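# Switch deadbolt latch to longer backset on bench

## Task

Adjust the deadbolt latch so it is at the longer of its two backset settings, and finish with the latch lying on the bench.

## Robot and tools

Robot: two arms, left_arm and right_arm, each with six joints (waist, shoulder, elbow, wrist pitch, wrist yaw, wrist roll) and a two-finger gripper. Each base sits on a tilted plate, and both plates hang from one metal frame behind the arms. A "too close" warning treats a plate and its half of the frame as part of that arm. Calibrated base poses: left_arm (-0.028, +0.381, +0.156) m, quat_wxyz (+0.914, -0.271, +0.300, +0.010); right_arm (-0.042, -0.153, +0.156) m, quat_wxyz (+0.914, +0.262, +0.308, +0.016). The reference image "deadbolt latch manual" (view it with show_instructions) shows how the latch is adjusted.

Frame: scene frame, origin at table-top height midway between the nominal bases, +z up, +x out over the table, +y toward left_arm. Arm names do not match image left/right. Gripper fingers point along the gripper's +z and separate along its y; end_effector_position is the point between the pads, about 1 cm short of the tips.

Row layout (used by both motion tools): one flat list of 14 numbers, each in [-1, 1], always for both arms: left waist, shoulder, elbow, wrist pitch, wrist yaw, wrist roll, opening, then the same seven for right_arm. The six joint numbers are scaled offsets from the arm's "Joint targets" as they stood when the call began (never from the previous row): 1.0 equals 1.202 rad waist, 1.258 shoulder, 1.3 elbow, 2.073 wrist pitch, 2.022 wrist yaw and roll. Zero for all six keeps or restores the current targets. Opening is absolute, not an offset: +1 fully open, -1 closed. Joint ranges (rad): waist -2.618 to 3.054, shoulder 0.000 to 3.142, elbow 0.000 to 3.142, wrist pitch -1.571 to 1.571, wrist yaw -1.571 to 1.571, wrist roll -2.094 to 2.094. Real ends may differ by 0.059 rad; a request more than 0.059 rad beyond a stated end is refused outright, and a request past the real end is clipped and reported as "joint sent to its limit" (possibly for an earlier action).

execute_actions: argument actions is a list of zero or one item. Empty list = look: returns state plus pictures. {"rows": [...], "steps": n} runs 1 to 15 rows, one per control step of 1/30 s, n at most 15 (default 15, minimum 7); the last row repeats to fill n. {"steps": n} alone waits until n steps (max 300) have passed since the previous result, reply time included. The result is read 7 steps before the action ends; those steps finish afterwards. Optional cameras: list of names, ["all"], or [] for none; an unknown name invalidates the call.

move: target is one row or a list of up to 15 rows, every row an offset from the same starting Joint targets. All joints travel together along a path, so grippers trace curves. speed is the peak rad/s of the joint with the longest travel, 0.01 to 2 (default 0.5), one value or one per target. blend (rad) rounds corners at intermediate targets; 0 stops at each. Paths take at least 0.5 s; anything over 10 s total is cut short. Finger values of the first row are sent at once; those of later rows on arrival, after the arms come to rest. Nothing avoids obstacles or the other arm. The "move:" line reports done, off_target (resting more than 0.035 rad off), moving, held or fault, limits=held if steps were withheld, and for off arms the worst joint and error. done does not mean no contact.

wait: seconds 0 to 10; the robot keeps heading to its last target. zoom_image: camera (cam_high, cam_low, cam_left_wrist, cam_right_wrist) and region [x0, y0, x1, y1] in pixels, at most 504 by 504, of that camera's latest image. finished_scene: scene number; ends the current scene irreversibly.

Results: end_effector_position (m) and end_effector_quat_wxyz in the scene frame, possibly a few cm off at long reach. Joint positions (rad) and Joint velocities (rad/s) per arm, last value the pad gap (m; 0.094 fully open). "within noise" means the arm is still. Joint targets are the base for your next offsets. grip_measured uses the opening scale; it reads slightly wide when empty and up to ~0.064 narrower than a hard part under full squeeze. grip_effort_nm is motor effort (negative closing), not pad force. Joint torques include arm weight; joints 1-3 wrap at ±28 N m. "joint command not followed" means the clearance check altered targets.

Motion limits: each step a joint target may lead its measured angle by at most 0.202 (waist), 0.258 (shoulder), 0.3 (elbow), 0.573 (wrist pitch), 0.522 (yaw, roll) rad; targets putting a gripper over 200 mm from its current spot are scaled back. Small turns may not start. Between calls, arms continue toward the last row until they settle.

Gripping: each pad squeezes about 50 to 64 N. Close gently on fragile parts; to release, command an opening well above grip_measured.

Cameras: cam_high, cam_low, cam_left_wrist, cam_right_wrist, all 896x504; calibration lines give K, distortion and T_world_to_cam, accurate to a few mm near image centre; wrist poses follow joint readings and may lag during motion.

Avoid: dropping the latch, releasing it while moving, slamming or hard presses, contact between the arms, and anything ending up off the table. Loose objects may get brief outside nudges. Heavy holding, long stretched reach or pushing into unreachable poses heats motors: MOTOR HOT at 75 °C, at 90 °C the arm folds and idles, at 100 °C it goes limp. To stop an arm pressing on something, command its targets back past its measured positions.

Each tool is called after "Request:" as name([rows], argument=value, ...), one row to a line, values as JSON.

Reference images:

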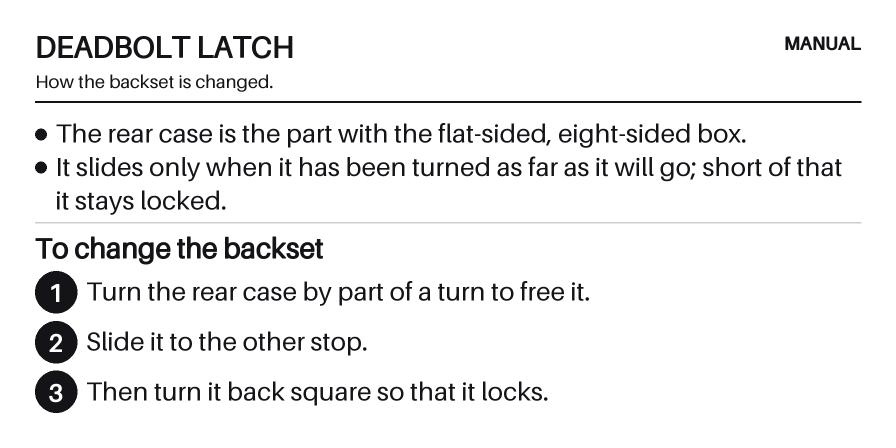

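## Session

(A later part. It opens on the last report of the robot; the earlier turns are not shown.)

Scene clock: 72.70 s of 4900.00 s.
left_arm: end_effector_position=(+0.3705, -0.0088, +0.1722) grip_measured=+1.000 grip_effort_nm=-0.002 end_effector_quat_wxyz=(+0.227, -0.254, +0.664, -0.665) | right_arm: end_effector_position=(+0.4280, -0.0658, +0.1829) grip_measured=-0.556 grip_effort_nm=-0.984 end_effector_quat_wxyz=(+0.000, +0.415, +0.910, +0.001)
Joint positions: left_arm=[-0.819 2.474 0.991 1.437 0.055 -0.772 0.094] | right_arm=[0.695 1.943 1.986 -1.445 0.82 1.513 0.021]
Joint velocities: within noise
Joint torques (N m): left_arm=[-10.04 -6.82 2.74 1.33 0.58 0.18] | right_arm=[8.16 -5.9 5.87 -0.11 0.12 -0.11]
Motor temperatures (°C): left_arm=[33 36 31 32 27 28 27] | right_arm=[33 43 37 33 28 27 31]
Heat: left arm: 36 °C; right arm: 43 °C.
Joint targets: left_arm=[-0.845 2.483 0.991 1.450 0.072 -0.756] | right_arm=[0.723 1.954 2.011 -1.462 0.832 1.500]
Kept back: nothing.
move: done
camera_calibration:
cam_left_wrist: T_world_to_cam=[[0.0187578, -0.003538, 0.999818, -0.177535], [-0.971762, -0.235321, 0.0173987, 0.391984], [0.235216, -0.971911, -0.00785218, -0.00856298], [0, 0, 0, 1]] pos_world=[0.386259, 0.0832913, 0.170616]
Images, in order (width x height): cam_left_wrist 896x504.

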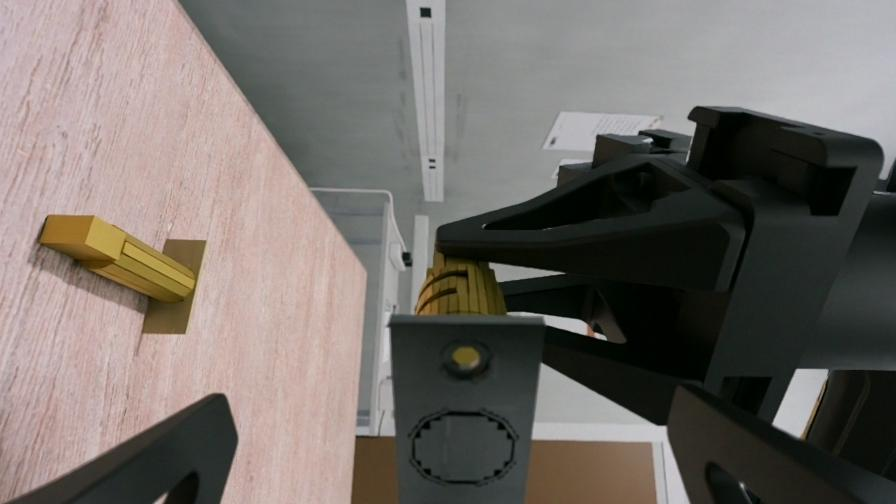

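Request:
move(target=[0,0,0,0,0,0,-0.3,0,0,0,0,0,0,-0.65], cameras=["cam_left_wrist"])

Request:
zoom_image(camera="cam_left_wrist", region=[320, 224, 640, 504])

Scene clock: 73.50 s of 4900.00 s.
left_arm: end_effector_position=(+0.3705, -0.0087, +0.1722) grip_measured=-0.298 grip_effort_nm=-0.085 end_effector_quat_wxyz=(+0.227, -0.254, +0.664, -0.665) | right_arm: end_effector_position=(+0.4279, -0.0659, +0.1829) grip_measured=-0.556 grip_effort_nm=-0.989 end_effector_quat_wxyz=(+0.000, +0.415, +0.910, +0.001)
Joint positions: left_arm=[-0.819 2.474 0.991 1.437 0.055 -0.772 0.033] | right_arm=[0.695 1.943 1.986 -1.445 0.82 1.512 0.021]
Joint velocities: within noise
Joint torques (N m): left_arm=[-10.09 -6.75 2.65 1.31 0.57 0.18] | right_arm=[8.16 -5.9 5.87 -0.11 0.12 -0.13]
Motor temperatures (°C): left_arm=[33 36 31 32 27 28 27] | right_arm=[33 43 37 33 28 27 31]
Heat: left arm: 36 °C; right arm: 43 °C.
Joint targets: left_arm=[-0.845 2.483 0.991 1.450 0.072 -0.756] | right_arm=[0.723 1.954 2.011 -1.462 0.832 1.501]
Kept back: nothing.
move: done
camera_calibration:
cam_left_wrist: T_world_to_cam=[[0.0182836, -0.00359574, 0.999826, -0.177426], [-0.971705, -0.235592, 0.0169221, 0.392105], [0.23549, -0.971845, -0.00780146, -0.00864181], [0, 0, 0, 1]] pos_world=[0.386289, 0.0833401, 0.170692]
Images, in order (width x height): cam_left_wrist 896x504.

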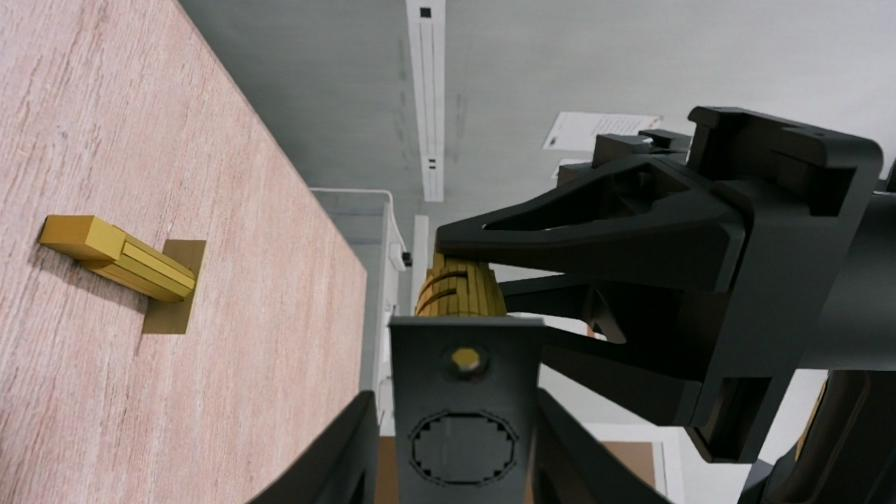

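Scaled by 1.575 from the camera's 896x504 image, which has a finer 1280x720 frame.

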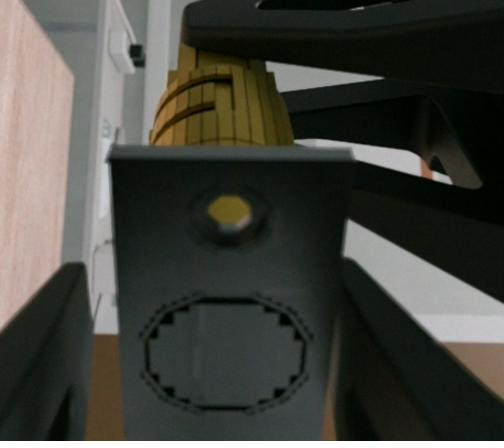

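Request:
execute_actions([
  {"rows":[[0,0,0,0,0,0,-0.32,0,0,0,0,0,0,-0.65],[0,0,0,0,0,0,-0.34,0,0,0,0,0,0,-0.65],[0,0,0,0,0,0,-0.36,0,0,0,0,0,0,-0.65],[0,0,0,0,0,0,-0.38,0,0,0,0,0,0,-0.65],[0,0,0,0,0,0,-0.39,0,0,0,0,0,0,-0.65],[0,0,0,0,0,0,-0.40,0,0,0,0,0,0,-0.65],[0,0,0,0,0,0,-0.41,0,0,0,0,0,0,-0.65],[0,0,0,0,0,0,-0.42,0,0,0,0,0,0,-0.65],[0,0,0,0,0,0,-0.43,0,0,0,0,0,0,-0.65],[0,0,0,0,0,0,-0.44,0,0,0,0,0,0,-0.65],[0,0,0,0,0,0,-0.45,0,0,0,0,0,0,-0.65],[0,0,0,0,0,0,-0.46,0,0,0,0,0,0,-0.65],[0,0,0,0,0,0,-0.47,0,0,0,0,0,0,-0.65],[0,0,0,0,0,0,-0.48,0,0,0,0,0,0,-0.65],[0,0,0,0,0,0,-0.49,0,0,0,0,0,0,-0.65]]},
])

Request:
wait(seconds=0.5, cameras=["cam_left_wrist"])

Scene clock: 74.70 s of 4900.00 s.
left_arm: end_effector_position=(+0.3708, -0.0085, +0.1735) grip_measured=-0.412 grip_effort_nm=-0.081 end_effector_quat_wxyz=(+0.228, -0.253, +0.662, -0.667) | right_arm: end_effector_position=(+0.4279, -0.0660, +0.1829) grip_measured=-0.556 grip_effort_nm=-0.984 end_effector_quat_wxyz=(+0.000, +0.415, +0.910, +0.001)
Joint positions: left_arm=[-0.819 2.474 0.991 1.441 0.059 -0.772 0.028] | right_arm=[0.695 1.943 1.986 -1.446 0.82 1.512 0.021]
Joint velocities: left_arm=[0.002 0.002 -0.012 -0.051 0.095 0.081 -0.013] | right_arm=[within noise]
Joint torques (N m): left_arm=[-9.94 -6.71 2.67 1.23 0.48 0.18] | right_arm=[8.17 -5.9 5.86 -0.11 0.13 -0.12]
Motor temperatures (°C): left_arm=[33 36 31 32 27 28 27] | right_arm=[33 43 37 33 28 27 31]
Heat: left arm: 36 °C; right arm: 43 °C.
Joint targets: left_arm=[-0.845 2.483 0.991 1.450 0.072 -0.756] | right_arm=[0.723 1.954 2.011 -1.462 0.832 1.501]
Steps of this call (1-28: nothing new was sent; 29-36: this action's first 8). Readings (joint positions of left_arm | right_arm):
29: [-0.819 2.474 0.991 1.437 0.055 -0.772] | [0.695 1.943 1.986 -1.446 0.820 1.512]
30: [-0.819 2.474 0.991 1.437 0.055 -0.772] | [0.695 1.943 1.986 -1.446 0.820 1.512]
32: [-0.819 2.474 0.991 1.438 0.055 -0.772] | [0.695 1.943 1.986 -1.446 0.820 1.512]
36: the state above

Scene clock: 75.43 s of 4900.00 s.
left_arm: end_effector_position=(+0.3708, -0.0085, +0.1738) grip_measured=-0.464 grip_effort_nm=-1.018 end_effector_quat_wxyz=(+0.229, -0.253, +0.662, -0.668) | right_arm: end_effector_position=(+0.4279, -0.0660, +0.1829) grip_measured=-0.556 grip_effort_nm=-0.984 end_effector_quat_wxyz=(+0.000, +0.415, +0.910, +0.001)
Joint positions: left_arm=[-0.819 2.474 0.991 1.442 0.06 -0.771 0.025] | right_arm=[0.695 1.943 1.986 -1.446 0.82 1.512 0.021]
Joint velocities: within noise
Joint torques (N m): left_arm=[-10.04 -6.68 2.76 1.25 0.53 0.17] | right_arm=[8.17 -5.9 5.9 -0.11 0.12 -0.12]
Motor temperatures (°C): left_arm=[33 36 31 33 27 28 27] | right_arm=[33 43 37 33 28 27 31]
Heat: left arm: 36 °C; right arm: 43 °C.
Joint targets: left_arm=[-0.845 2.483 0.991 1.450 0.071 -0.756] | right_arm=[0.723 1.954 2.011 -1.462 0.832 1.501]
Steps of this call (1-7: your previous action's last 7; 8-15: toward your last target; 16-22: nothing new was sent). Readings (joint positions of left_arm | right_arm):
1: [-0.819 2.474 0.991 1.442 0.059 -0.772] | [0.695 1.943 1.986 -1.446 0.820 1.512]
2: [-0.819 2.474 0.991 1.442 0.059 -0.771] | [0.695 1.943 1.986 -1.446 0.820 1.512]
4: [-0.819 2.474 0.991 1.442 0.060 -0.771] | [0.695 1.943 1.986 -1.446 0.820 1.512]
8: [-0.819 2.474 0.991 1.442 0.060 -0.771] | [0.695 1.943 1.986 -1.446 0.820 1.512]
22: the state above
All arms were judged still, so your last target was given up. Each gripper or tool keeps its last command.
camera_calibration:
cam_left_wrist: T_world_to_cam=[[0.0125243, 0.00105684, 0.999921, -0.176817], [-0.971645, -0.236119, 0.0124196, 0.39319], [0.236113, -0.971724, -0.00193034, -0.0097199], [0, 0, 0, 1]] pos_world=[0.38655, 0.0835813, 0.171901]
Images, in order (width x height): cam_left_wrist 896x504.

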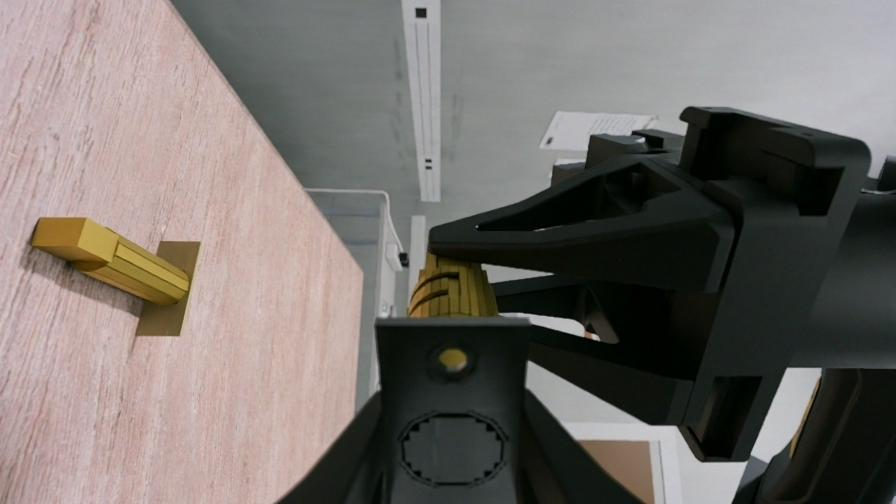

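Request:
move(target=[0,0,0,0,0,0.124,-0.6,0,0,0,0,0,0,-0.7], speed=0.3, cameras=["cam_left_wrist","cam_right_wrist"])

Scene clock: 77.47 s of 4900.00 s.
left_arm: end_effector_position=(+0.3709, -0.0084, +0.1738) grip_measured=-0.464 grip_effort_nm=-1.023 end_effector_quat_wxyz=(+0.309, -0.169, +0.688, -0.634) | right_arm: end_effector_position=(+0.4279, -0.0660, +0.1829) grip_measured=-0.556 grip_effort_nm=-0.989 end_effector_quat_wxyz=(+0.000, +0.415, +0.910, +0.001)
Joint positions: left_arm=[-0.819 2.474 0.991 1.443 0.059 -0.523 0.025] | right_arm=[0.695 1.943 1.986 -1.446 0.82 1.512 0.021]
Joint velocities: within noise
Joint torques (N m): left_arm=[-9.95 -6.75 2.71 1.25 0.55 0.25] | right_arm=[8.17 -5.91 5.87 -0.11 0.11 -0.12]
Motor temperatures (°C): left_arm=[33 36 31 33 27 28 27] | right_arm=[33 43 37 33 28 27 31]
Heat: left arm: 36 °C; right arm: 43 °C.
Joint targets: left_arm=[-0.845 2.483 0.991 1.450 0.072 -0.506] | right_arm=[0.723 1.954 2.011 -1.462 0.832 1.501]
Kept back: nothing.
move: done
camera_calibration:
cam_left_wrist: T_world_to_cam=[[-0.175673, -0.155817, 0.972039, -0.103502], [-0.953131, -0.220151, -0.207546, 0.424793], [0.246334, -0.962941, -0.109839, 0.0053695], [0, 0, 0, 1]] pos_world=[0.385378, 0.0825616, 0.189362]
cam_right_wrist: T_world_to_cam=[[-0.760588, -0.649166, -0.00950151, 0.286807], [-0.5902, 0.685255, 0.426719, 0.258151], [-0.2705, 0.330165, -0.904334, 0.391411], [0, 0, 0, 1]] pos_world=[0.47638, -0.119944, 0.246533]
Images, in order (width x height): cam_left_wrist 896x504, cam_right_wrist 896x504.

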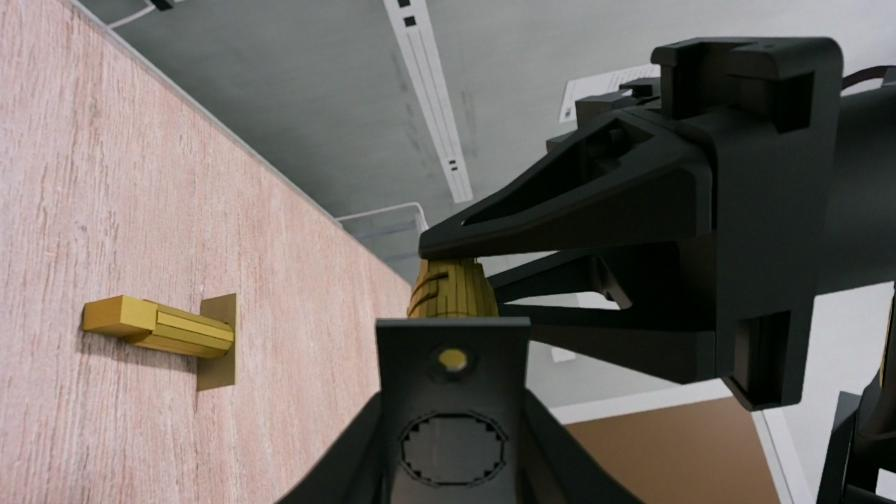

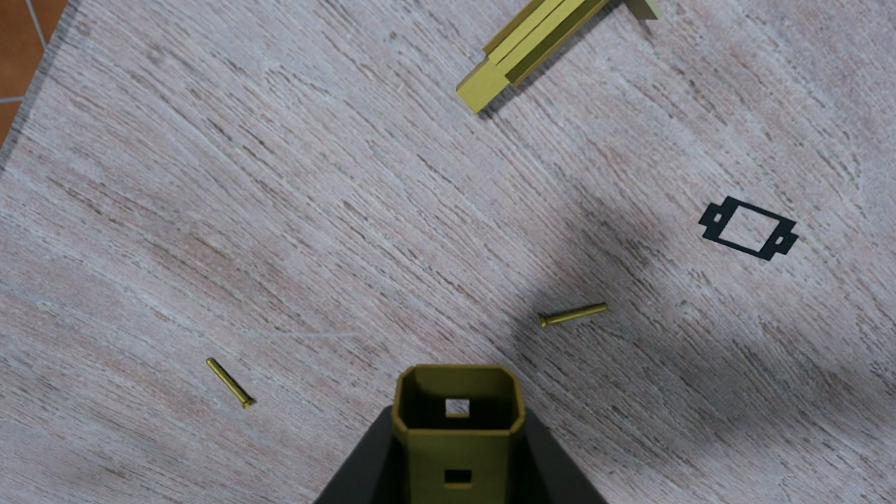

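Request:
move(target=[0,0,0,0,0,0.124,-0.6,0,0,0,0,0,0,-0.7], speed=0.3, cameras=["cam_left_wrist"])

Request:
zoom_image(camera="cam_left_wrist", region=[350, 230, 550, 380])

Scene clock: 79.30 s of 4900.00 s.
left_arm: end_effector_position=(+0.3711, -0.0083, +0.1736) grip_measured=-0.464 grip_effort_nm=-1.018 end_effector_quat_wxyz=(+0.387, -0.082, +0.704, -0.590) | right_arm: end_effector_position=(+0.4279, -0.0660, +0.1829) grip_measured=-0.556 grip_effort_nm=-0.984 end_effector_quat_wxyz=(+0.000, +0.415, +0.910, +0.001)
Joint positions: left_arm=[-0.819 2.474 0.991 1.443 0.058 -0.272 0.025] | right_arm=[0.695 1.943 1.986 -1.446 0.82 1.512 0.021]
Joint velocities: within noise
Joint torques (N m): left_arm=[-10.02 -6.69 2.66 1.25 0.53 0.2] | right_arm=[8.18 -5.9 5.87 -0.11 0.12 -0.12]
Motor temperatures (°C): left_arm=[34 36 31 33 27 28 27] | right_arm=[33 42 37 33 28 27 31]
Heat: left arm: 36 °C; right arm: 42 °C.
Joint targets: left_arm=[-0.845 2.483 0.991 1.450 0.071 -0.255] | right_arm=[0.723 1.954 2.011 -1.462 0.832 1.501]
Kept back: nothing.
move: done
camera_calibration:
cam_left_wrist: T_world_to_cam=[[-0.354967, -0.306841, 0.88309, -0.0225486], [-0.892748, -0.169119, -0.417612, 0.439398], [0.277488, -0.936615, -0.2139, 0.0121511], [0, 0, 0, 1]] pos_world=[0.380896, 0.0787726, 0.206009]
Images, in order (width x height): cam_left_wrist 896x504.

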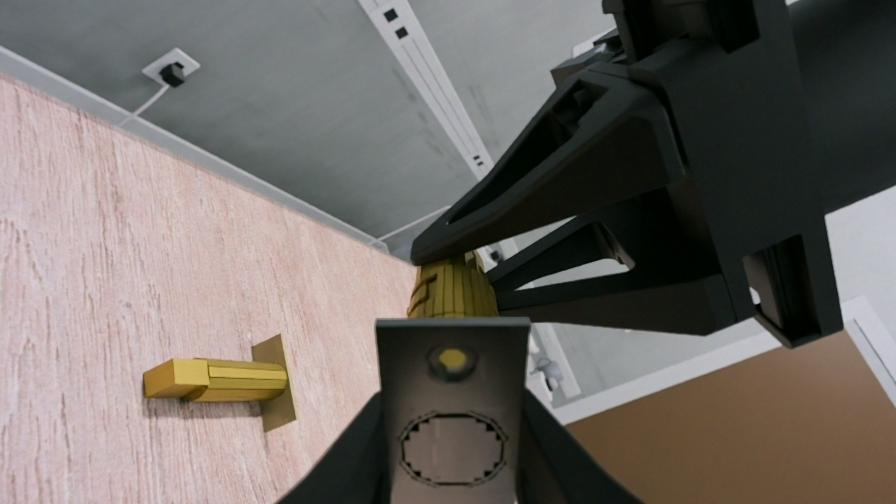

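Scaled by 2.520 from the camera's 896x504 image, which has a finer 1280x720 frame.

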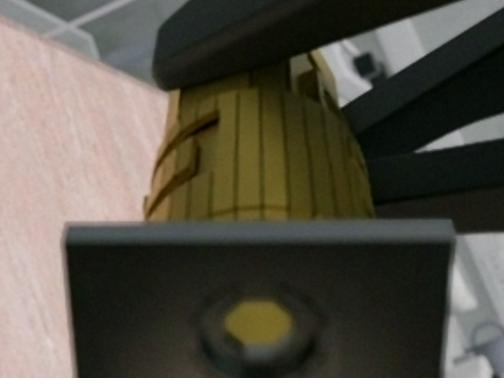

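Request:
move(target=[0,0,0,0,0,0.1,-0.6,0,0,0,0,0,0,-0.7], speed=0.3, cameras=["cam_left_wrist"])

Request:
move(target=[0,0,0,0,0,0.1,-0.6,0,0,0,0,0,0,-0.7], speed=0.3, cameras=["cam_left_wrist","cam_high"])

Request:
zoom_image(camera="cam_left_wrist", region=[350, 230, 550, 380])

Scene clock: 81.07 s of 4900.00 s.
left_arm: end_effector_position=(+0.3711, -0.0083, +0.1735) grip_measured=-0.464 grip_effort_nm=-1.018 end_effector_quat_wxyz=(+0.444, -0.011, +0.709, -0.547) | right_arm: end_effector_position=(+0.4279, -0.0660, +0.1829) grip_measured=-0.556 grip_effort_nm=-0.984 end_effector_quat_wxyz=(+0.000, +0.415, +0.910, +0.001)
Joint positions: left_arm=[-0.819 2.474 0.991 1.443 0.057 -0.069 0.025] | right_arm=[0.695 1.943 1.986 -1.446 0.82 1.512 0.021]
Joint velocities: within noise
Joint torques (N m): left_arm=[-10 -6.9 2.69 1.25 0.55 0.2] | right_arm=[8.17 -5.9 5.89 -0.11 0.12 -0.12]
Motor temperatures (°C): left_arm=[34 36 31 33 27 28 27] | right_arm=[34 42 37 33 28 27 31]
Heat: left arm: 36 °C; right arm: 42 °C.
Joint targets: left_arm=[-0.845 2.483 0.991 1.450 0.072 -0.052] | right_arm=[0.723 1.954 2.011 -1.462 0.832 1.501]
Kept back: nothing.
move: done
camera_calibration:
cam_left_wrist: T_world_to_cam=[[-0.484029, -0.414963, 0.770404, 0.0441407], [-0.815975, -0.103969, -0.568661, 0.437681], [0.316071, -0.903878, -0.288276, 0.011021], [0, 0, 0, 1]] pos_world=[0.375019, 0.0737835, 0.218063]
Images, in order (width x height): cam_left_wrist 896x504.

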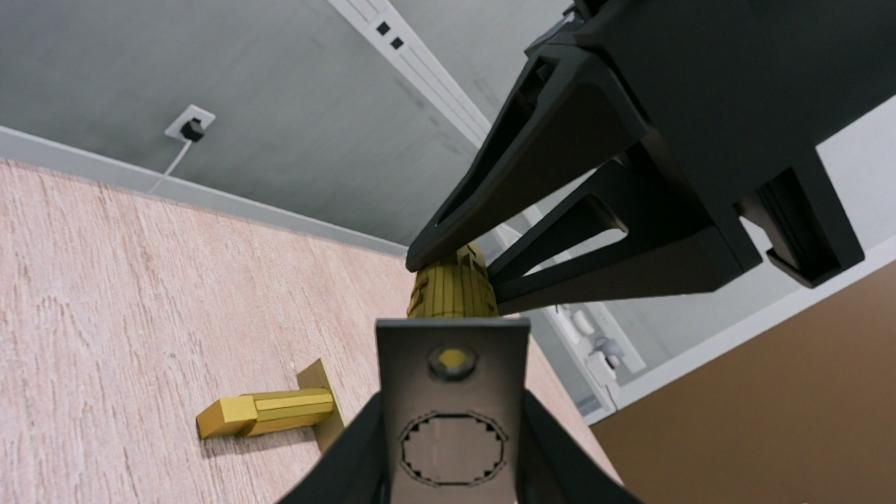

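Scene clock: 82.43 s of 4900.00 s.
left_arm: end_effector_position=(+0.3713, -0.0081, +0.1734) grip_measured=-0.464 grip_effort_nm=-1.018 end_effector_quat_wxyz=(+0.498, +0.061, +0.707, -0.499) | right_arm: end_effector_position=(+0.4279, -0.0660, +0.1829) grip_measured=-0.556 grip_effort_nm=-0.989 end_effector_quat_wxyz=(+0.000, +0.415, +0.910, +0.001)
Joint positions: left_arm=[-0.819 2.474 0.991 1.443 0.056 0.134 0.025] | right_arm=[0.695 1.943 1.986 -1.446 0.82 1.512 0.021]
Joint velocities: within noise
Joint torques (N m): left_arm=[-9.95 -6.76 2.65 1.26 0.58 0.16] | right_arm=[8.18 -5.9 5.87 -0.12 0.11 -0.12]
Motor temperatures (°C): left_arm=[34 36 31 33 27 28 27] | right_arm=[34 42 38 32 28 27 31]
Heat: left arm: 36 °C; right arm: 42 °C.
Joint targets: left_arm=[-0.845 2.483 0.991 1.450 0.072 0.150] | right_arm=[0.723 1.954 2.011 -1.462 0.832 1.501]
Kept back: nothing.
move: done
camera_calibration:
cam_left_wrist: T_world_to_cam=[[-0.592859, -0.506506, 0.626075, 0.109033], [-0.717482, -0.0208289, -0.696266, 0.424009], [0.365703, -0.861985, -0.35106, 0.00386662], [0, 0, 0, 1]] pos_world=[0.367446, 0.0673904, 0.228318]
Images, in order (width x height): cam_high 896x504, cam_left_wrist 896x504.

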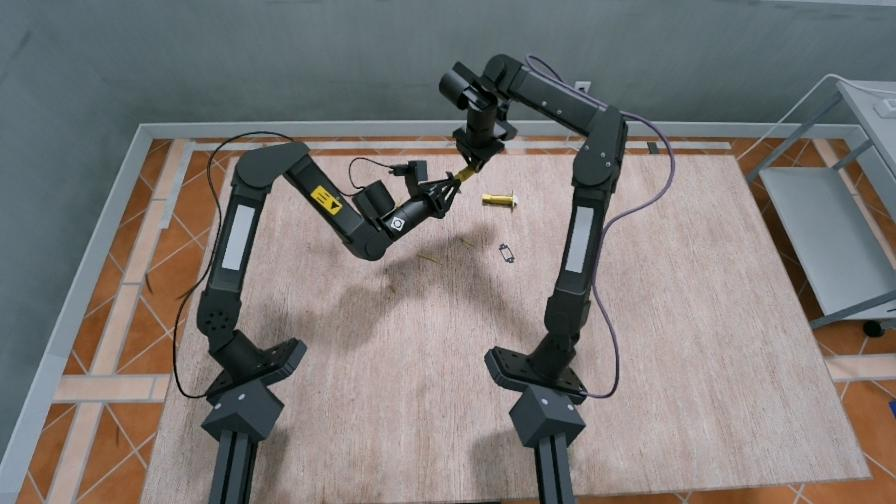

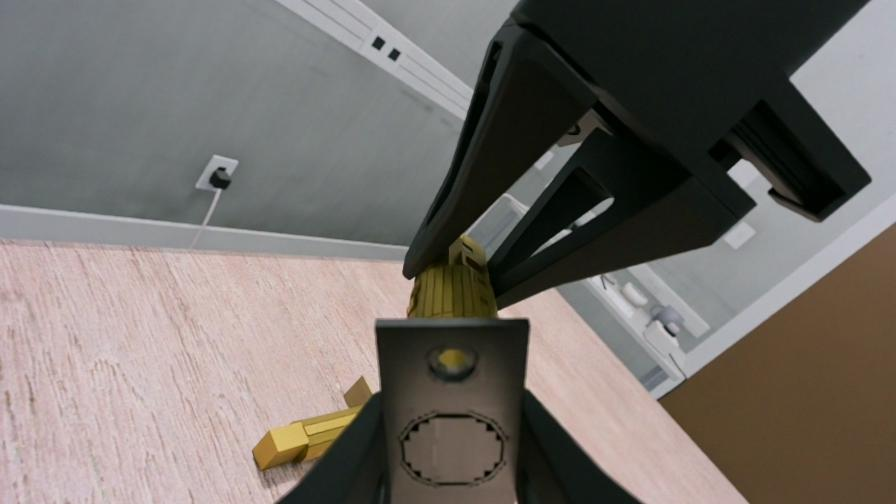

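Scaled by 2.520 from the camera's 896x504 image, which has a finer 1280x720 frame.

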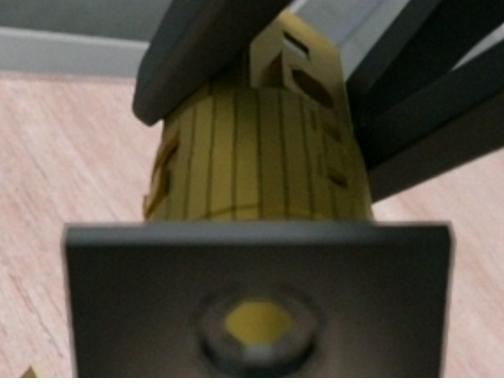

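Request:
move(target=[0,0,0,0,0,0.12,-0.6,0,0,0,0,0,0,-0.7], speed=0.3, cameras=[])

Request:
move(target=[0,0,0,0,0,0.06,-0.6,0,0,0,0,0,0,-0.7], speed=0.2, cameras=["cam_left_wrist"])

Scene clock: 84.20 s of 4900.00 s.
left_arm: end_effector_position=(+0.3715, -0.0080, +0.1734) grip_measured=-0.464 grip_effort_nm=-1.023 end_effector_quat_wxyz=(+0.555, +0.146, +0.694, -0.434) | right_arm: end_effector_position=(+0.4279, -0.0660, +0.1829) grip_measured=-0.556 grip_effort_nm=-0.989 end_effector_quat_wxyz=(+0.000, +0.415, +0.910, +0.001)
Joint positions: left_arm=[-0.819 2.474 0.991 1.444 0.055 0.378 0.025] | right_arm=[0.695 1.943 1.986 -1.446 0.82 1.512 0.021]
Joint velocities: within noise
Joint torques (N m): left_arm=[-10.09 -6.79 2.63 1.26 0.57 0.14] | right_arm=[8.17 -5.9 5.9 -0.11 0.11 -0.12]
Motor temperatures (°C): left_arm=[34 36 31 33 27 28 27] | right_arm=[34 42 38 32 28 27 31]
Heat: left arm: 36 °C; right arm: 42 °C.
Joint targets: left_arm=[-0.845 2.483 0.991 1.450 0.072 0.392] | right_arm=[0.723 1.954 2.011 -1.462 0.832 1.501]
Kept back: nothing.
move: done
No camera images: "cameras" was empty.

Scene clock: 85.43 s of 4900.00 s.
left_arm: end_effector_position=(+0.3715, -0.0079, +0.1735) grip_measured=-0.464 grip_effort_nm=-1.028 end_effector_quat_wxyz=(+0.581, +0.189, +0.684, -0.399) | right_arm: end_effector_position=(+0.4279, -0.0660, +0.1829) grip_measured=-0.556 grip_effort_nm=-0.984 end_effector_quat_wxyz=(+0.000, +0.415, +0.910, +0.001)
Joint positions: left_arm=[-0.819 2.474 0.991 1.444 0.055 0.501 0.025] | right_arm=[0.695 1.943 1.986 -1.446 0.82 1.512 0.021]
Joint velocities: within noise
Joint torques (N m): left_arm=[-10.04 -6.71 2.65 1.23 0.56 0.11] | right_arm=[8.16 -5.9 5.89 -0.11 0.11 -0.13]
Motor temperatures (°C): left_arm=[34 36 31 33 27 28 28] | right_arm=[34 42 38 32 28 27 31]
Heat: left arm: 36 °C; right arm: 42 °C.
Joint targets: left_arm=[-0.845 2.483 0.991 1.450 0.072 0.514] | right_arm=[0.723 1.954 2.011 -1.462 0.832 1.501]
Kept back: nothing.
move: done
camera_calibration:
cam_left_wrist: T_world_to_cam=[[-0.72561, -0.617216, 0.304193, 0.213562], [-0.497205, 0.164685, -0.85186, 0.370843], [0.475686, -0.769365, -0.42638, -0.0230923], [0, 0, 0, 1]] pos_world=[0.350332, 0.0529749, 0.241096]
Images, in order (width x height): cam_left_wrist 896x504.

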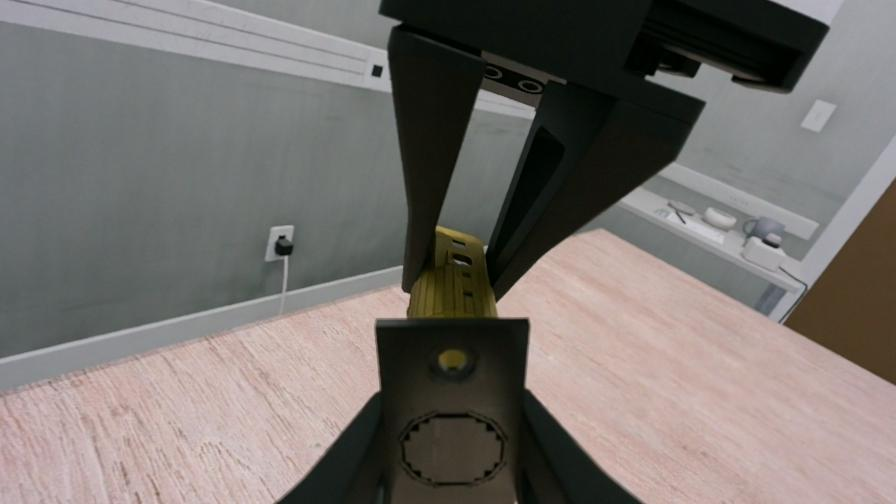

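Request:
move(target=[0,0,0,0,0,0.075,-0.6,0,0,0,0,0,0,-0.7], speed=0.2, cameras=[])

Request:
move(target=[0,0,0,0,0,0.075,-0.6,0,0,0,0,0,0,-0.7], speed=0.2, cameras=["cam_left_wrist"])

Scene clock: 87.10 s of 4900.00 s.
left_arm: end_effector_position=(+0.3717, -0.0078, +0.1736) grip_measured=-0.464 grip_effort_nm=-1.023 end_effector_quat_wxyz=(+0.610, +0.240, +0.667, -0.354) | right_arm: end_effector_position=(+0.4279, -0.0660, +0.1829) grip_measured=-0.556 grip_effort_nm=-0.984 end_effector_quat_wxyz=(+0.000, +0.415, +0.910, +0.001)
Joint positions: left_arm=[-0.819 2.474 0.991 1.445 0.055 0.654 0.025] | right_arm=[0.695 1.943 1.986 -1.446 0.82 1.512 0.021]
Joint velocities: within noise
Joint torques (N m): left_arm=[-9.94 -6.72 2.66 1.24 0.58 0.08] | right_arm=[8.16 -5.9 5.89 -0.12 0.11 -0.12]
Motor temperatures (°C): left_arm=[34 36 31 33 27 28 28] | right_arm=[34 42 38 32 28 27 31]
Heat: left arm: 36 °C; right arm: 42 °C.
Joint targets: left_arm=[-0.845 2.483 0.991 1.450 0.072 0.666] | right_arm=[0.723 1.954 2.011 -1.462 0.832 1.501]
Kept back: nothing.
move: done
No camera images: "cameras" was empty.

Scene clock: 88.47 s of 4900.00 s.
left_arm: end_effector_position=(+0.3719, -0.0076, +0.1737) grip_measured=-0.464 grip_effort_nm=-1.023 end_effector_quat_wxyz=(+0.635, +0.290, +0.647, -0.306) | right_arm: end_effector_position=(+0.4279, -0.0660, +0.1829) grip_measured=-0.556 grip_effort_nm=-0.984 end_effector_quat_wxyz=(+0.000, +0.415, +0.910, +0.001)
Joint positions: left_arm=[-0.819 2.474 0.991 1.446 0.054 0.807 0.025] | right_arm=[0.695 1.943 1.986 -1.446 0.82 1.512 0.021]
Joint velocities: within noise
Joint torques (N m): left_arm=[-10.03 -6.67 2.65 1.22 0.57 0.2] | right_arm=[8.17 -5.89 5.9 -0.11 0.11 -0.12]
Motor temperatures (°C): left_arm=[34 36 31 33 27 28 28] | right_arm=[34 42 38 32 28 27 31]
Heat: left arm: 36 °C; right arm: 42 °C.
Joint targets: left_arm=[-0.845 2.483 0.991 1.450 0.072 0.817] | right_arm=[0.723 1.954 2.011 -1.462 0.832 1.501]
Kept back: nothing.
move: done
camera_calibration:
cam_left_wrist: T_world_to_cam=[[-0.762037, -0.647524, 0.00342795, 0.279423], [-0.290818, 0.33751, -0.895272, 0.303297], [0.578553, -0.683228, -0.445507, -0.0571981], [0, 0, 0, 1]] pos_world=[0.334227, 0.0394878, 0.245094]
Images, in order (width x height): cam_left_wrist 896x504.

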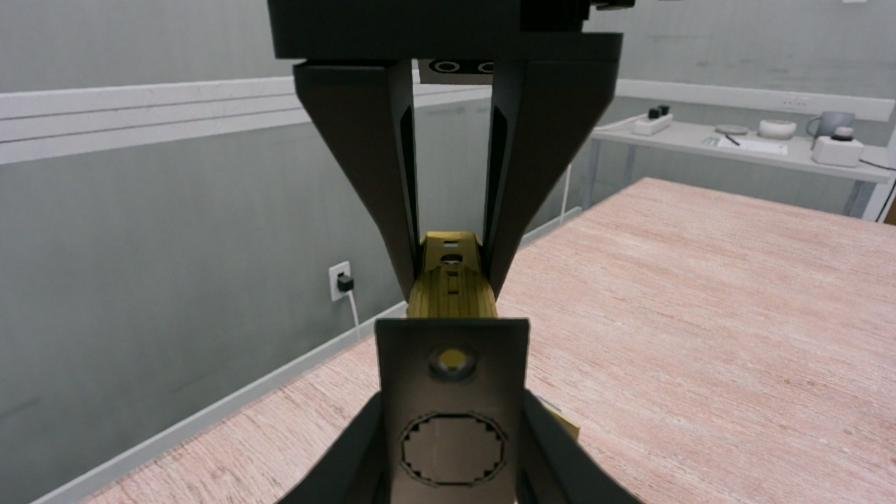

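Request:
zoom_image(camera="cam_left_wrist", region=[370, 210, 540, 350])

Request:
move(target=[0,0,0,0,0,0.03,-0.6,0,0,0,0,0,0,-0.7], speed=0.1, cameras=["cam_left_wrist"])

Scaled by 2.965 from the camera's 896x504 image, which has a finer 1280x720 frame.

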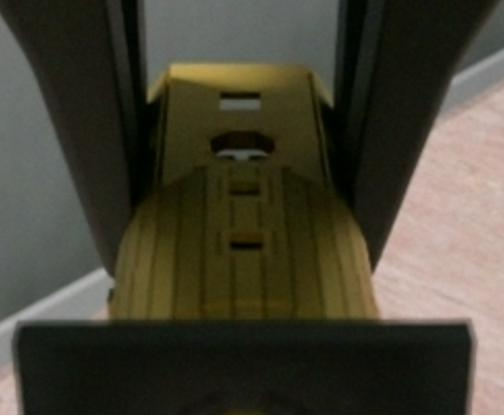

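Scene clock: 89.80 s of 4900.00 s.
left_arm: end_effector_position=(+0.3719, -0.0076, +0.1737) grip_measured=-0.464 grip_effort_nm=-1.028 end_effector_quat_wxyz=(+0.644, +0.309, +0.638, -0.287) | right_arm: end_effector_position=(+0.4279, -0.0660, +0.1829) grip_measured=-0.556 grip_effort_nm=-0.979 end_effector_quat_wxyz=(+0.000, +0.415, +0.910, +0.001)
Joint positions: left_arm=[-0.819 2.474 0.991 1.446 0.054 0.867 0.025] | right_arm=[0.695 1.943 1.986 -1.446 0.82 1.512 0.021]
Joint velocities: within noise
Joint torques (N m): left_arm=[-10 -6.69 2.66 1.24 0.58 0.11] | right_arm=[8.17 -5.9 5.87 -0.11 0.11 -0.12]
Motor temperatures (°C): left_arm=[34 36 31 33 27 28 28] | right_arm=[34 42 38 32 28 27 31]
Heat: left arm: 36 °C; right arm: 42 °C.
Joint targets: left_arm=[-0.845 2.483 0.991 1.450 0.072 0.878] | right_arm=[0.723 1.954 2.011 -1.462 0.832 1.501]
Kept back: nothing.
move: done
camera_calibration:
cam_left_wrist: T_world_to_cam=[[-0.761033, -0.646253, -0.0564326, 0.289458], [-0.249751, 0.372169, -0.893932, 0.288058], [0.598709, -0.666218, -0.444635, -0.0647146], [0, 0, 0, 1]] pos_world=[0.330976, 0.036743, 0.245065]
Images, in order (width x height): cam_left_wrist 896x504.

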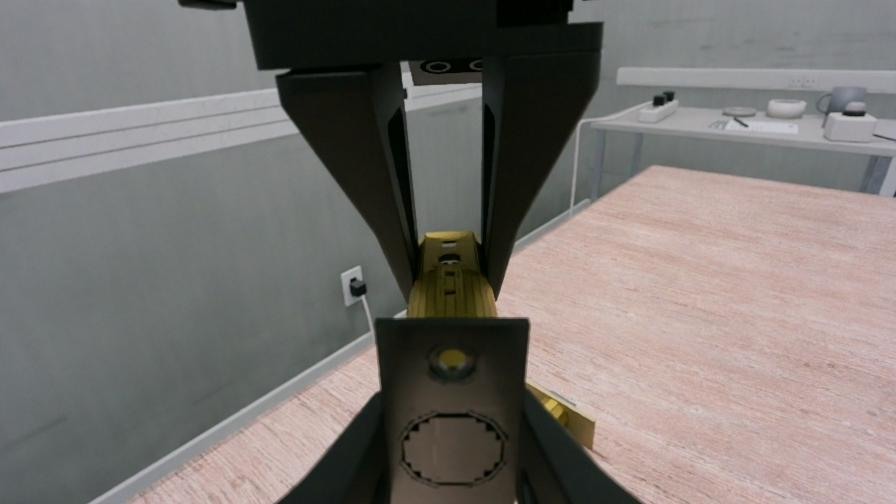

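Request:
move(target=[0,0,0,0,0,0.075,-0.6,0,0,0,0,0,0,-0.7], speed=0.2, cameras=[])

Request:
move(target=[0,0,0,0,0,0.075,-0.6,0,0,0,0,0,0,-0.7], speed=0.2, cameras=["cam_left_wrist","cam_high"])

Request:
zoom_image(camera="cam_left_wrist", region=[370, 210, 540, 350])

Scene clock: 91.53 s of 4900.00 s.
left_arm: end_effector_position=(+0.3731, -0.0066, +0.1746) grip_measured=-0.464 grip_effort_nm=-1.013 end_effector_quat_wxyz=(+0.657, +0.331, +0.626, -0.260) | right_arm: end_effector_position=(+0.4292, -0.0651, +0.1840) grip_measured=-0.556 grip_effort_nm=-0.984 end_effector_quat_wxyz=(+0.002, +0.415, +0.910, +0.004)
Joint positions: left_arm=[-0.819 2.474 0.991 1.453 0.052 0.944 0.025] | right_arm=[0.696 1.943 1.989 -1.442 0.82 1.508 0.021]
Joint velocities: within noise
Joint torques (N m): left_arm=[-9.95 -6.69 2.73 1.15 0.61 1.06] | right_arm=[7.99 -5.9 5.59 -0.13 0.12 -0.07]
Motor temperatures (°C): left_arm=[34 36 31 33 27 28 28] | right_arm=[34 42 38 32 28 27 31]
Heat: left arm: 36 °C; right arm: 42 °C.
Joint targets: left_arm=[-0.845 2.483 0.991 1.450 0.072 1.029] | right_arm=[0.723 1.954 2.011 -1.462 0.832 1.501]
Kept back: nothing.
move: off_target (left_arm); left_arm: the wrist roll is farthest, 0.086 rad from its target
No camera images: "cameras" was empty.

Scene clock: 92.87 s of 4900.00 s.
left_arm: end_effector_position=(+0.3736, -0.0062, +0.1740) grip_measured=-0.465 grip_effort_nm=-1.023 end_effector_quat_wxyz=(+0.672, +0.373, +0.603, -0.212) | right_arm: end_effector_position=(+0.4294, -0.0645, +0.1843) grip_measured=-0.556 grip_effort_nm=-0.984 end_effector_quat_wxyz=(+0.002, +0.413, +0.911, +0.004)
Joint positions: left_arm=[-0.819 2.474 0.991 1.454 0.047 1.082 0.025] | right_arm=[0.698 1.943 1.989 -1.44 0.82 1.504 0.021]
Joint velocities: within noise
Joint torques (N m): left_arm=[-9.98 -6.6 2.65 1.16 0.66 1.2] | right_arm=[7.94 -5.89 5.57 -0.15 0.12 -0.03]
Motor temperatures (°C): left_arm=[34 36 31 33 27 28 28] | right_arm=[34 42 38 32 28 27 31]
Heat: left arm: 36 °C; right arm: 42 °C.
Joint targets: left_arm=[-0.845 2.483 0.991 1.450 0.071 1.181] | right_arm=[0.723 1.954 2.011 -1.462 0.832 1.501]
Kept back: nothing.
move: off_target (left_arm); left_arm: the wrist roll is farthest, 0.098 rad from its target
camera_calibration:
cam_left_wrist: T_world_to_cam=[[-0.728269, -0.630253, -0.269081, 0.316612], [-0.10908, 0.494257, -0.862445, 0.230945], [0.676554, -0.598741, -0.4287, -0.0960683], [0, 0, 0, 1]] pos_world=[0.320766, 0.0278796, 0.243188]
Images, in order (width x height): cam_high 896x504, cam_left_wrist 896x504.

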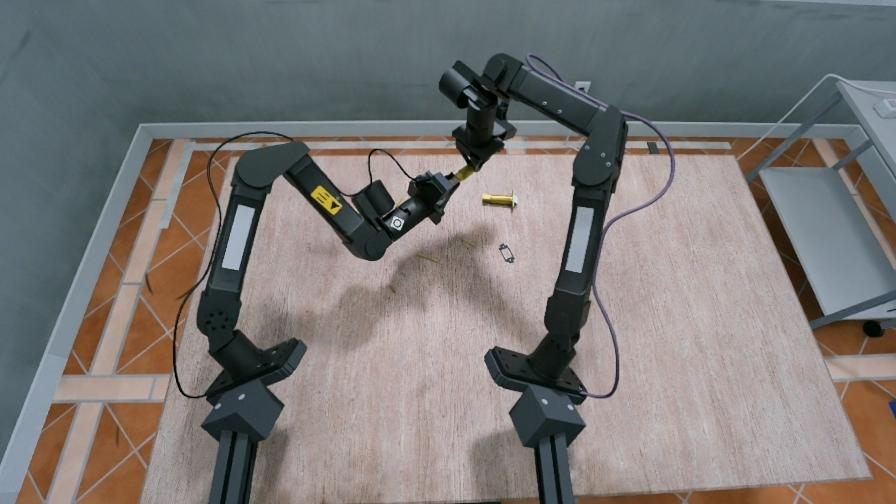

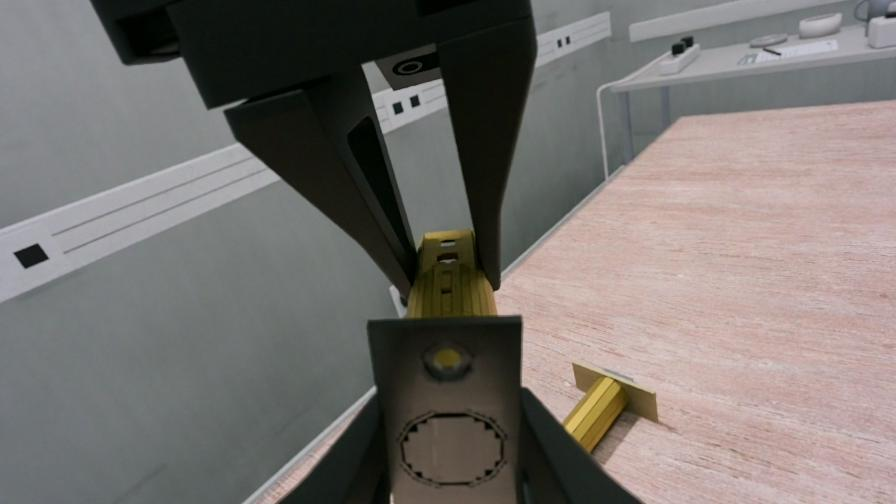

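Scaled by 2.965 from the camera's 896x504 image, which has a finer 1280x720 frame.

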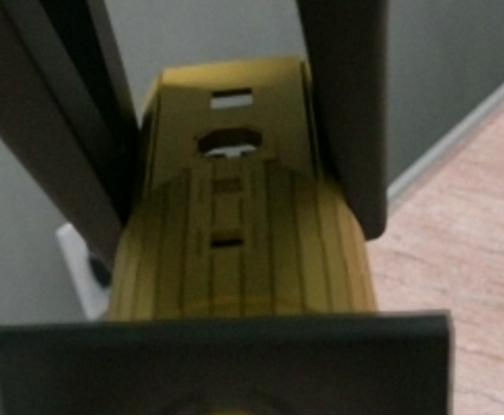

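Request:
wait(seconds=0, cameras=["cam_right_wrist"])

Scene clock: 93.20 s of 4900.00 s.
left_arm: end_effector_position=(+0.3736, -0.0062, +0.1740) grip_measured=-0.465 grip_effort_nm=-1.018 end_effector_quat_wxyz=(+0.672, +0.373, +0.603, -0.212) | right_arm: end_effector_position=(+0.4294, -0.0645, +0.1843) grip_measured=-0.556 grip_effort_nm=-0.989 end_effector_quat_wxyz=(+0.002, +0.413, +0.911, +0.004)
Joint positions: left_arm=[-0.819 2.474 0.991 1.454 0.047 1.083 0.025] | right_arm=[0.698 1.943 1.989 -1.44 0.82 1.504 0.021]
Joint velocities: within noise
Joint torques (N m): left_arm=[-9.99 -6.72 2.74 1.15 0.67 1.19] | right_arm=[7.91 -5.89 5.6 -0.15 0.11 -0.03]
Motor temperatures (°C): left_arm=[34 36 31 33 27 28 28] | right_arm=[34 42 38 32 28 27 31]
Heat: left arm: 36 °C; right arm: 42 °C.
Joint targets: left_arm=[-0.845 2.483 0.991 1.450 0.072 1.181] | right_arm=[0.723 1.954 2.011 -1.462 0.832 1.501]
Steps of this call (1-10: nothing new was sent). Readings (joint positions of left_arm | right_arm):
1: [-0.819 2.474 0.991 1.454 0.047 1.082] | [0.698 1.943 1.989 -1.440 0.820 1.504]
2: [-0.819 2.474 0.991 1.454 0.047 1.082] | [0.698 1.943 1.989 -1.440 0.820 1.504]
4: [-0.819 2.474 0.991 1.454 0.047 1.082] | [0.698 1.943 1.989 -1.440 0.820 1.504]
8: [-0.819 2.474 0.991 1.454 0.047 1.083] | [0.698 1.943 1.989 -1.440 0.820 1.504]
10: the state above
camera_calibration:
cam_right_wrist: T_world_to_cam=[[-0.758061, -0.651936, -0.0179613, 0.289167], [-0.595488, 0.680668, 0.426713, 0.259412], [-0.265964, 0.33417, -0.904209, 0.390913], [0, 0, 0, 1]] pos_world=[0.477652, -0.118686, 0.247966]
Images, in order (width x height): cam_right_wrist 896x504.

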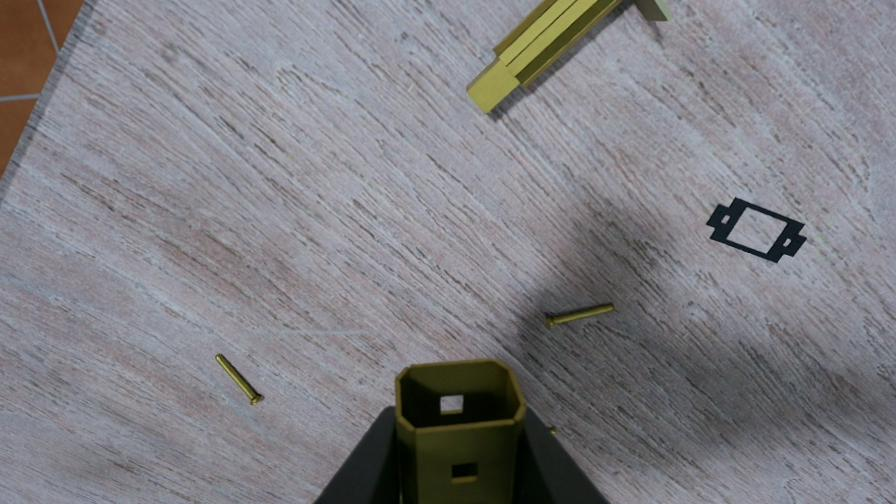

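Request:
move(target=[0,0,0,0,0,-0.025,-0.6,-0.0275,0.0016,0.0285,-0.0058,-0.002,-0.0203,-0.7], speed=0.1, cameras=["cam_left_wrist","cam_right_wrist","cam_low"])

Request:
zoom_image(camera="cam_left_wrist", region=[370, 210, 540, 350])

Scene clock: 95.27 s of 4900.00 s.
left_arm: end_effector_position=(+0.3754, -0.0046, +0.1763) grip_measured=-0.465 grip_effort_nm=-1.023 end_effector_quat_wxyz=(+0.676, +0.366, +0.604, -0.212) | right_arm: end_effector_position=(+0.4333, -0.0628, +0.1869) grip_measured=-0.556 grip_effort_nm=-0.984 end_effector_quat_wxyz=(-0.004, +0.405, +0.914, +0.015)
Joint positions: left_arm=[-0.819 2.474 0.991 1.467 0.047 1.075 0.025] | right_arm=[0.694 1.949 2.018 -1.442 0.799 1.47 0.021]
Joint velocities: within noise
Joint torques (N m): left_arm=[-10.07 -6.75 2.76 1.02 0.66 0.68] | right_arm=[5.7 -6.16 6.39 -0.24 0.29 -0.11]
Motor temperatures (°C): left_arm=[35 36 31 33 27 28 28] | right_arm=[34 42 38 32 28 27 31]
Heat: left arm: 36 °C; right arm: 42 °C.
Joint targets: left_arm=[-0.845 2.483 0.991 1.450 0.072 1.130] | right_arm=[0.690 1.956 2.048 -1.474 0.828 1.460]
Kept back: nothing.
move: off_target (left_arm); left_arm: the wrist roll is farthest, 0.055 rad from its target
camera_calibration:
cam_left_wrist: T_world_to_cam=[[-0.721749, -0.64037, -0.262687, 0.315957], [-0.113128, 0.483557, -0.867972, 0.23472], [0.682847, -0.596741, -0.421451, -0.0990358], [0, 0, 0, 1]] pos_world=[0.322221, 0.0297298, 0.24499]
cam_right_wrist: T_world_to_cam=[[-0.747361, -0.663654, -0.0318578, 0.290579], [-0.605641, 0.660745, 0.443413, 0.259491], [-0.273223, 0.350684, -0.895751, 0.396297], [0, 0, 0, 1]] pos_world=[0.482603, -0.117588, 0.24918]
Images, in order (width x height): cam_low 896x504, cam_left_wrist 896x504, cam_right_wrist 896x504.

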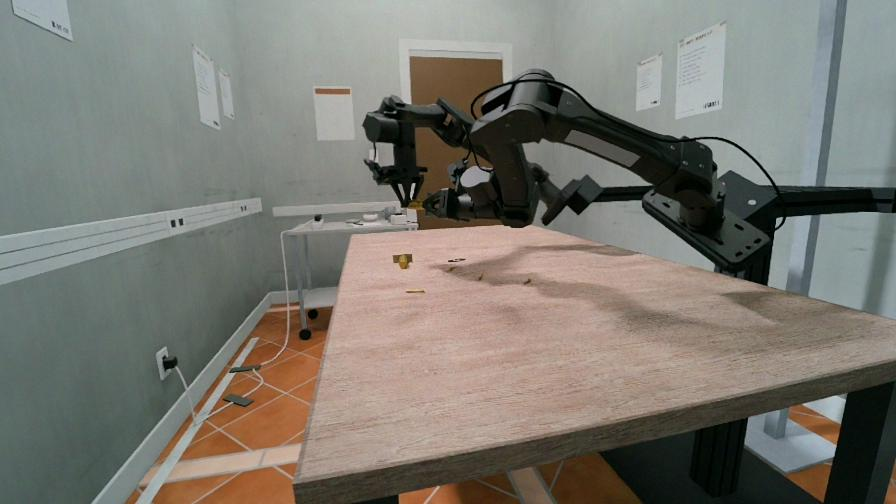

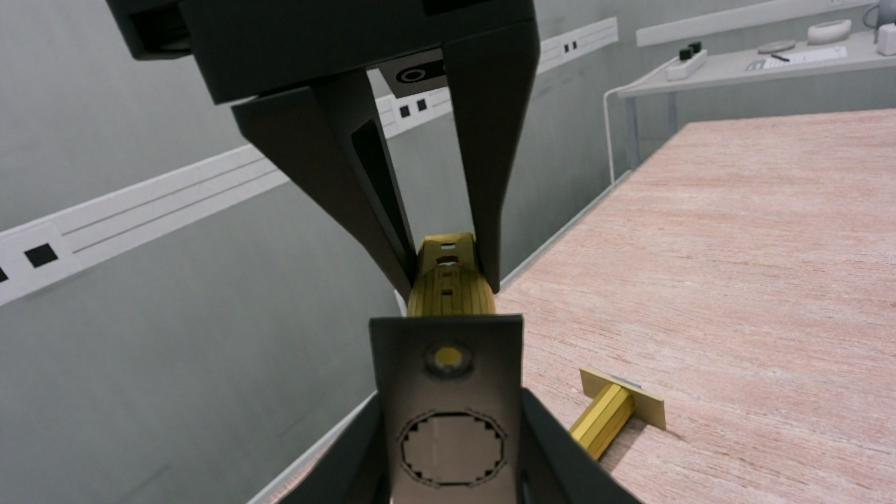

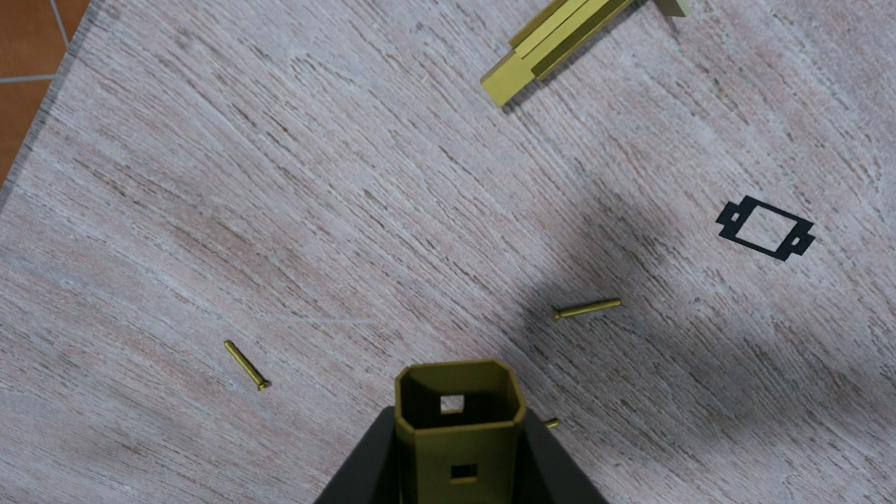

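Scaled by 2.965 from the camera's 896x504 image, which has a finer 1280x720 frame.

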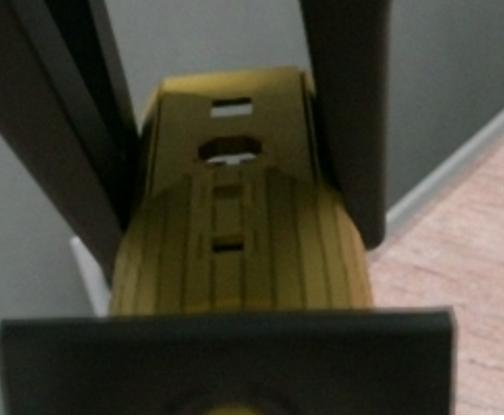

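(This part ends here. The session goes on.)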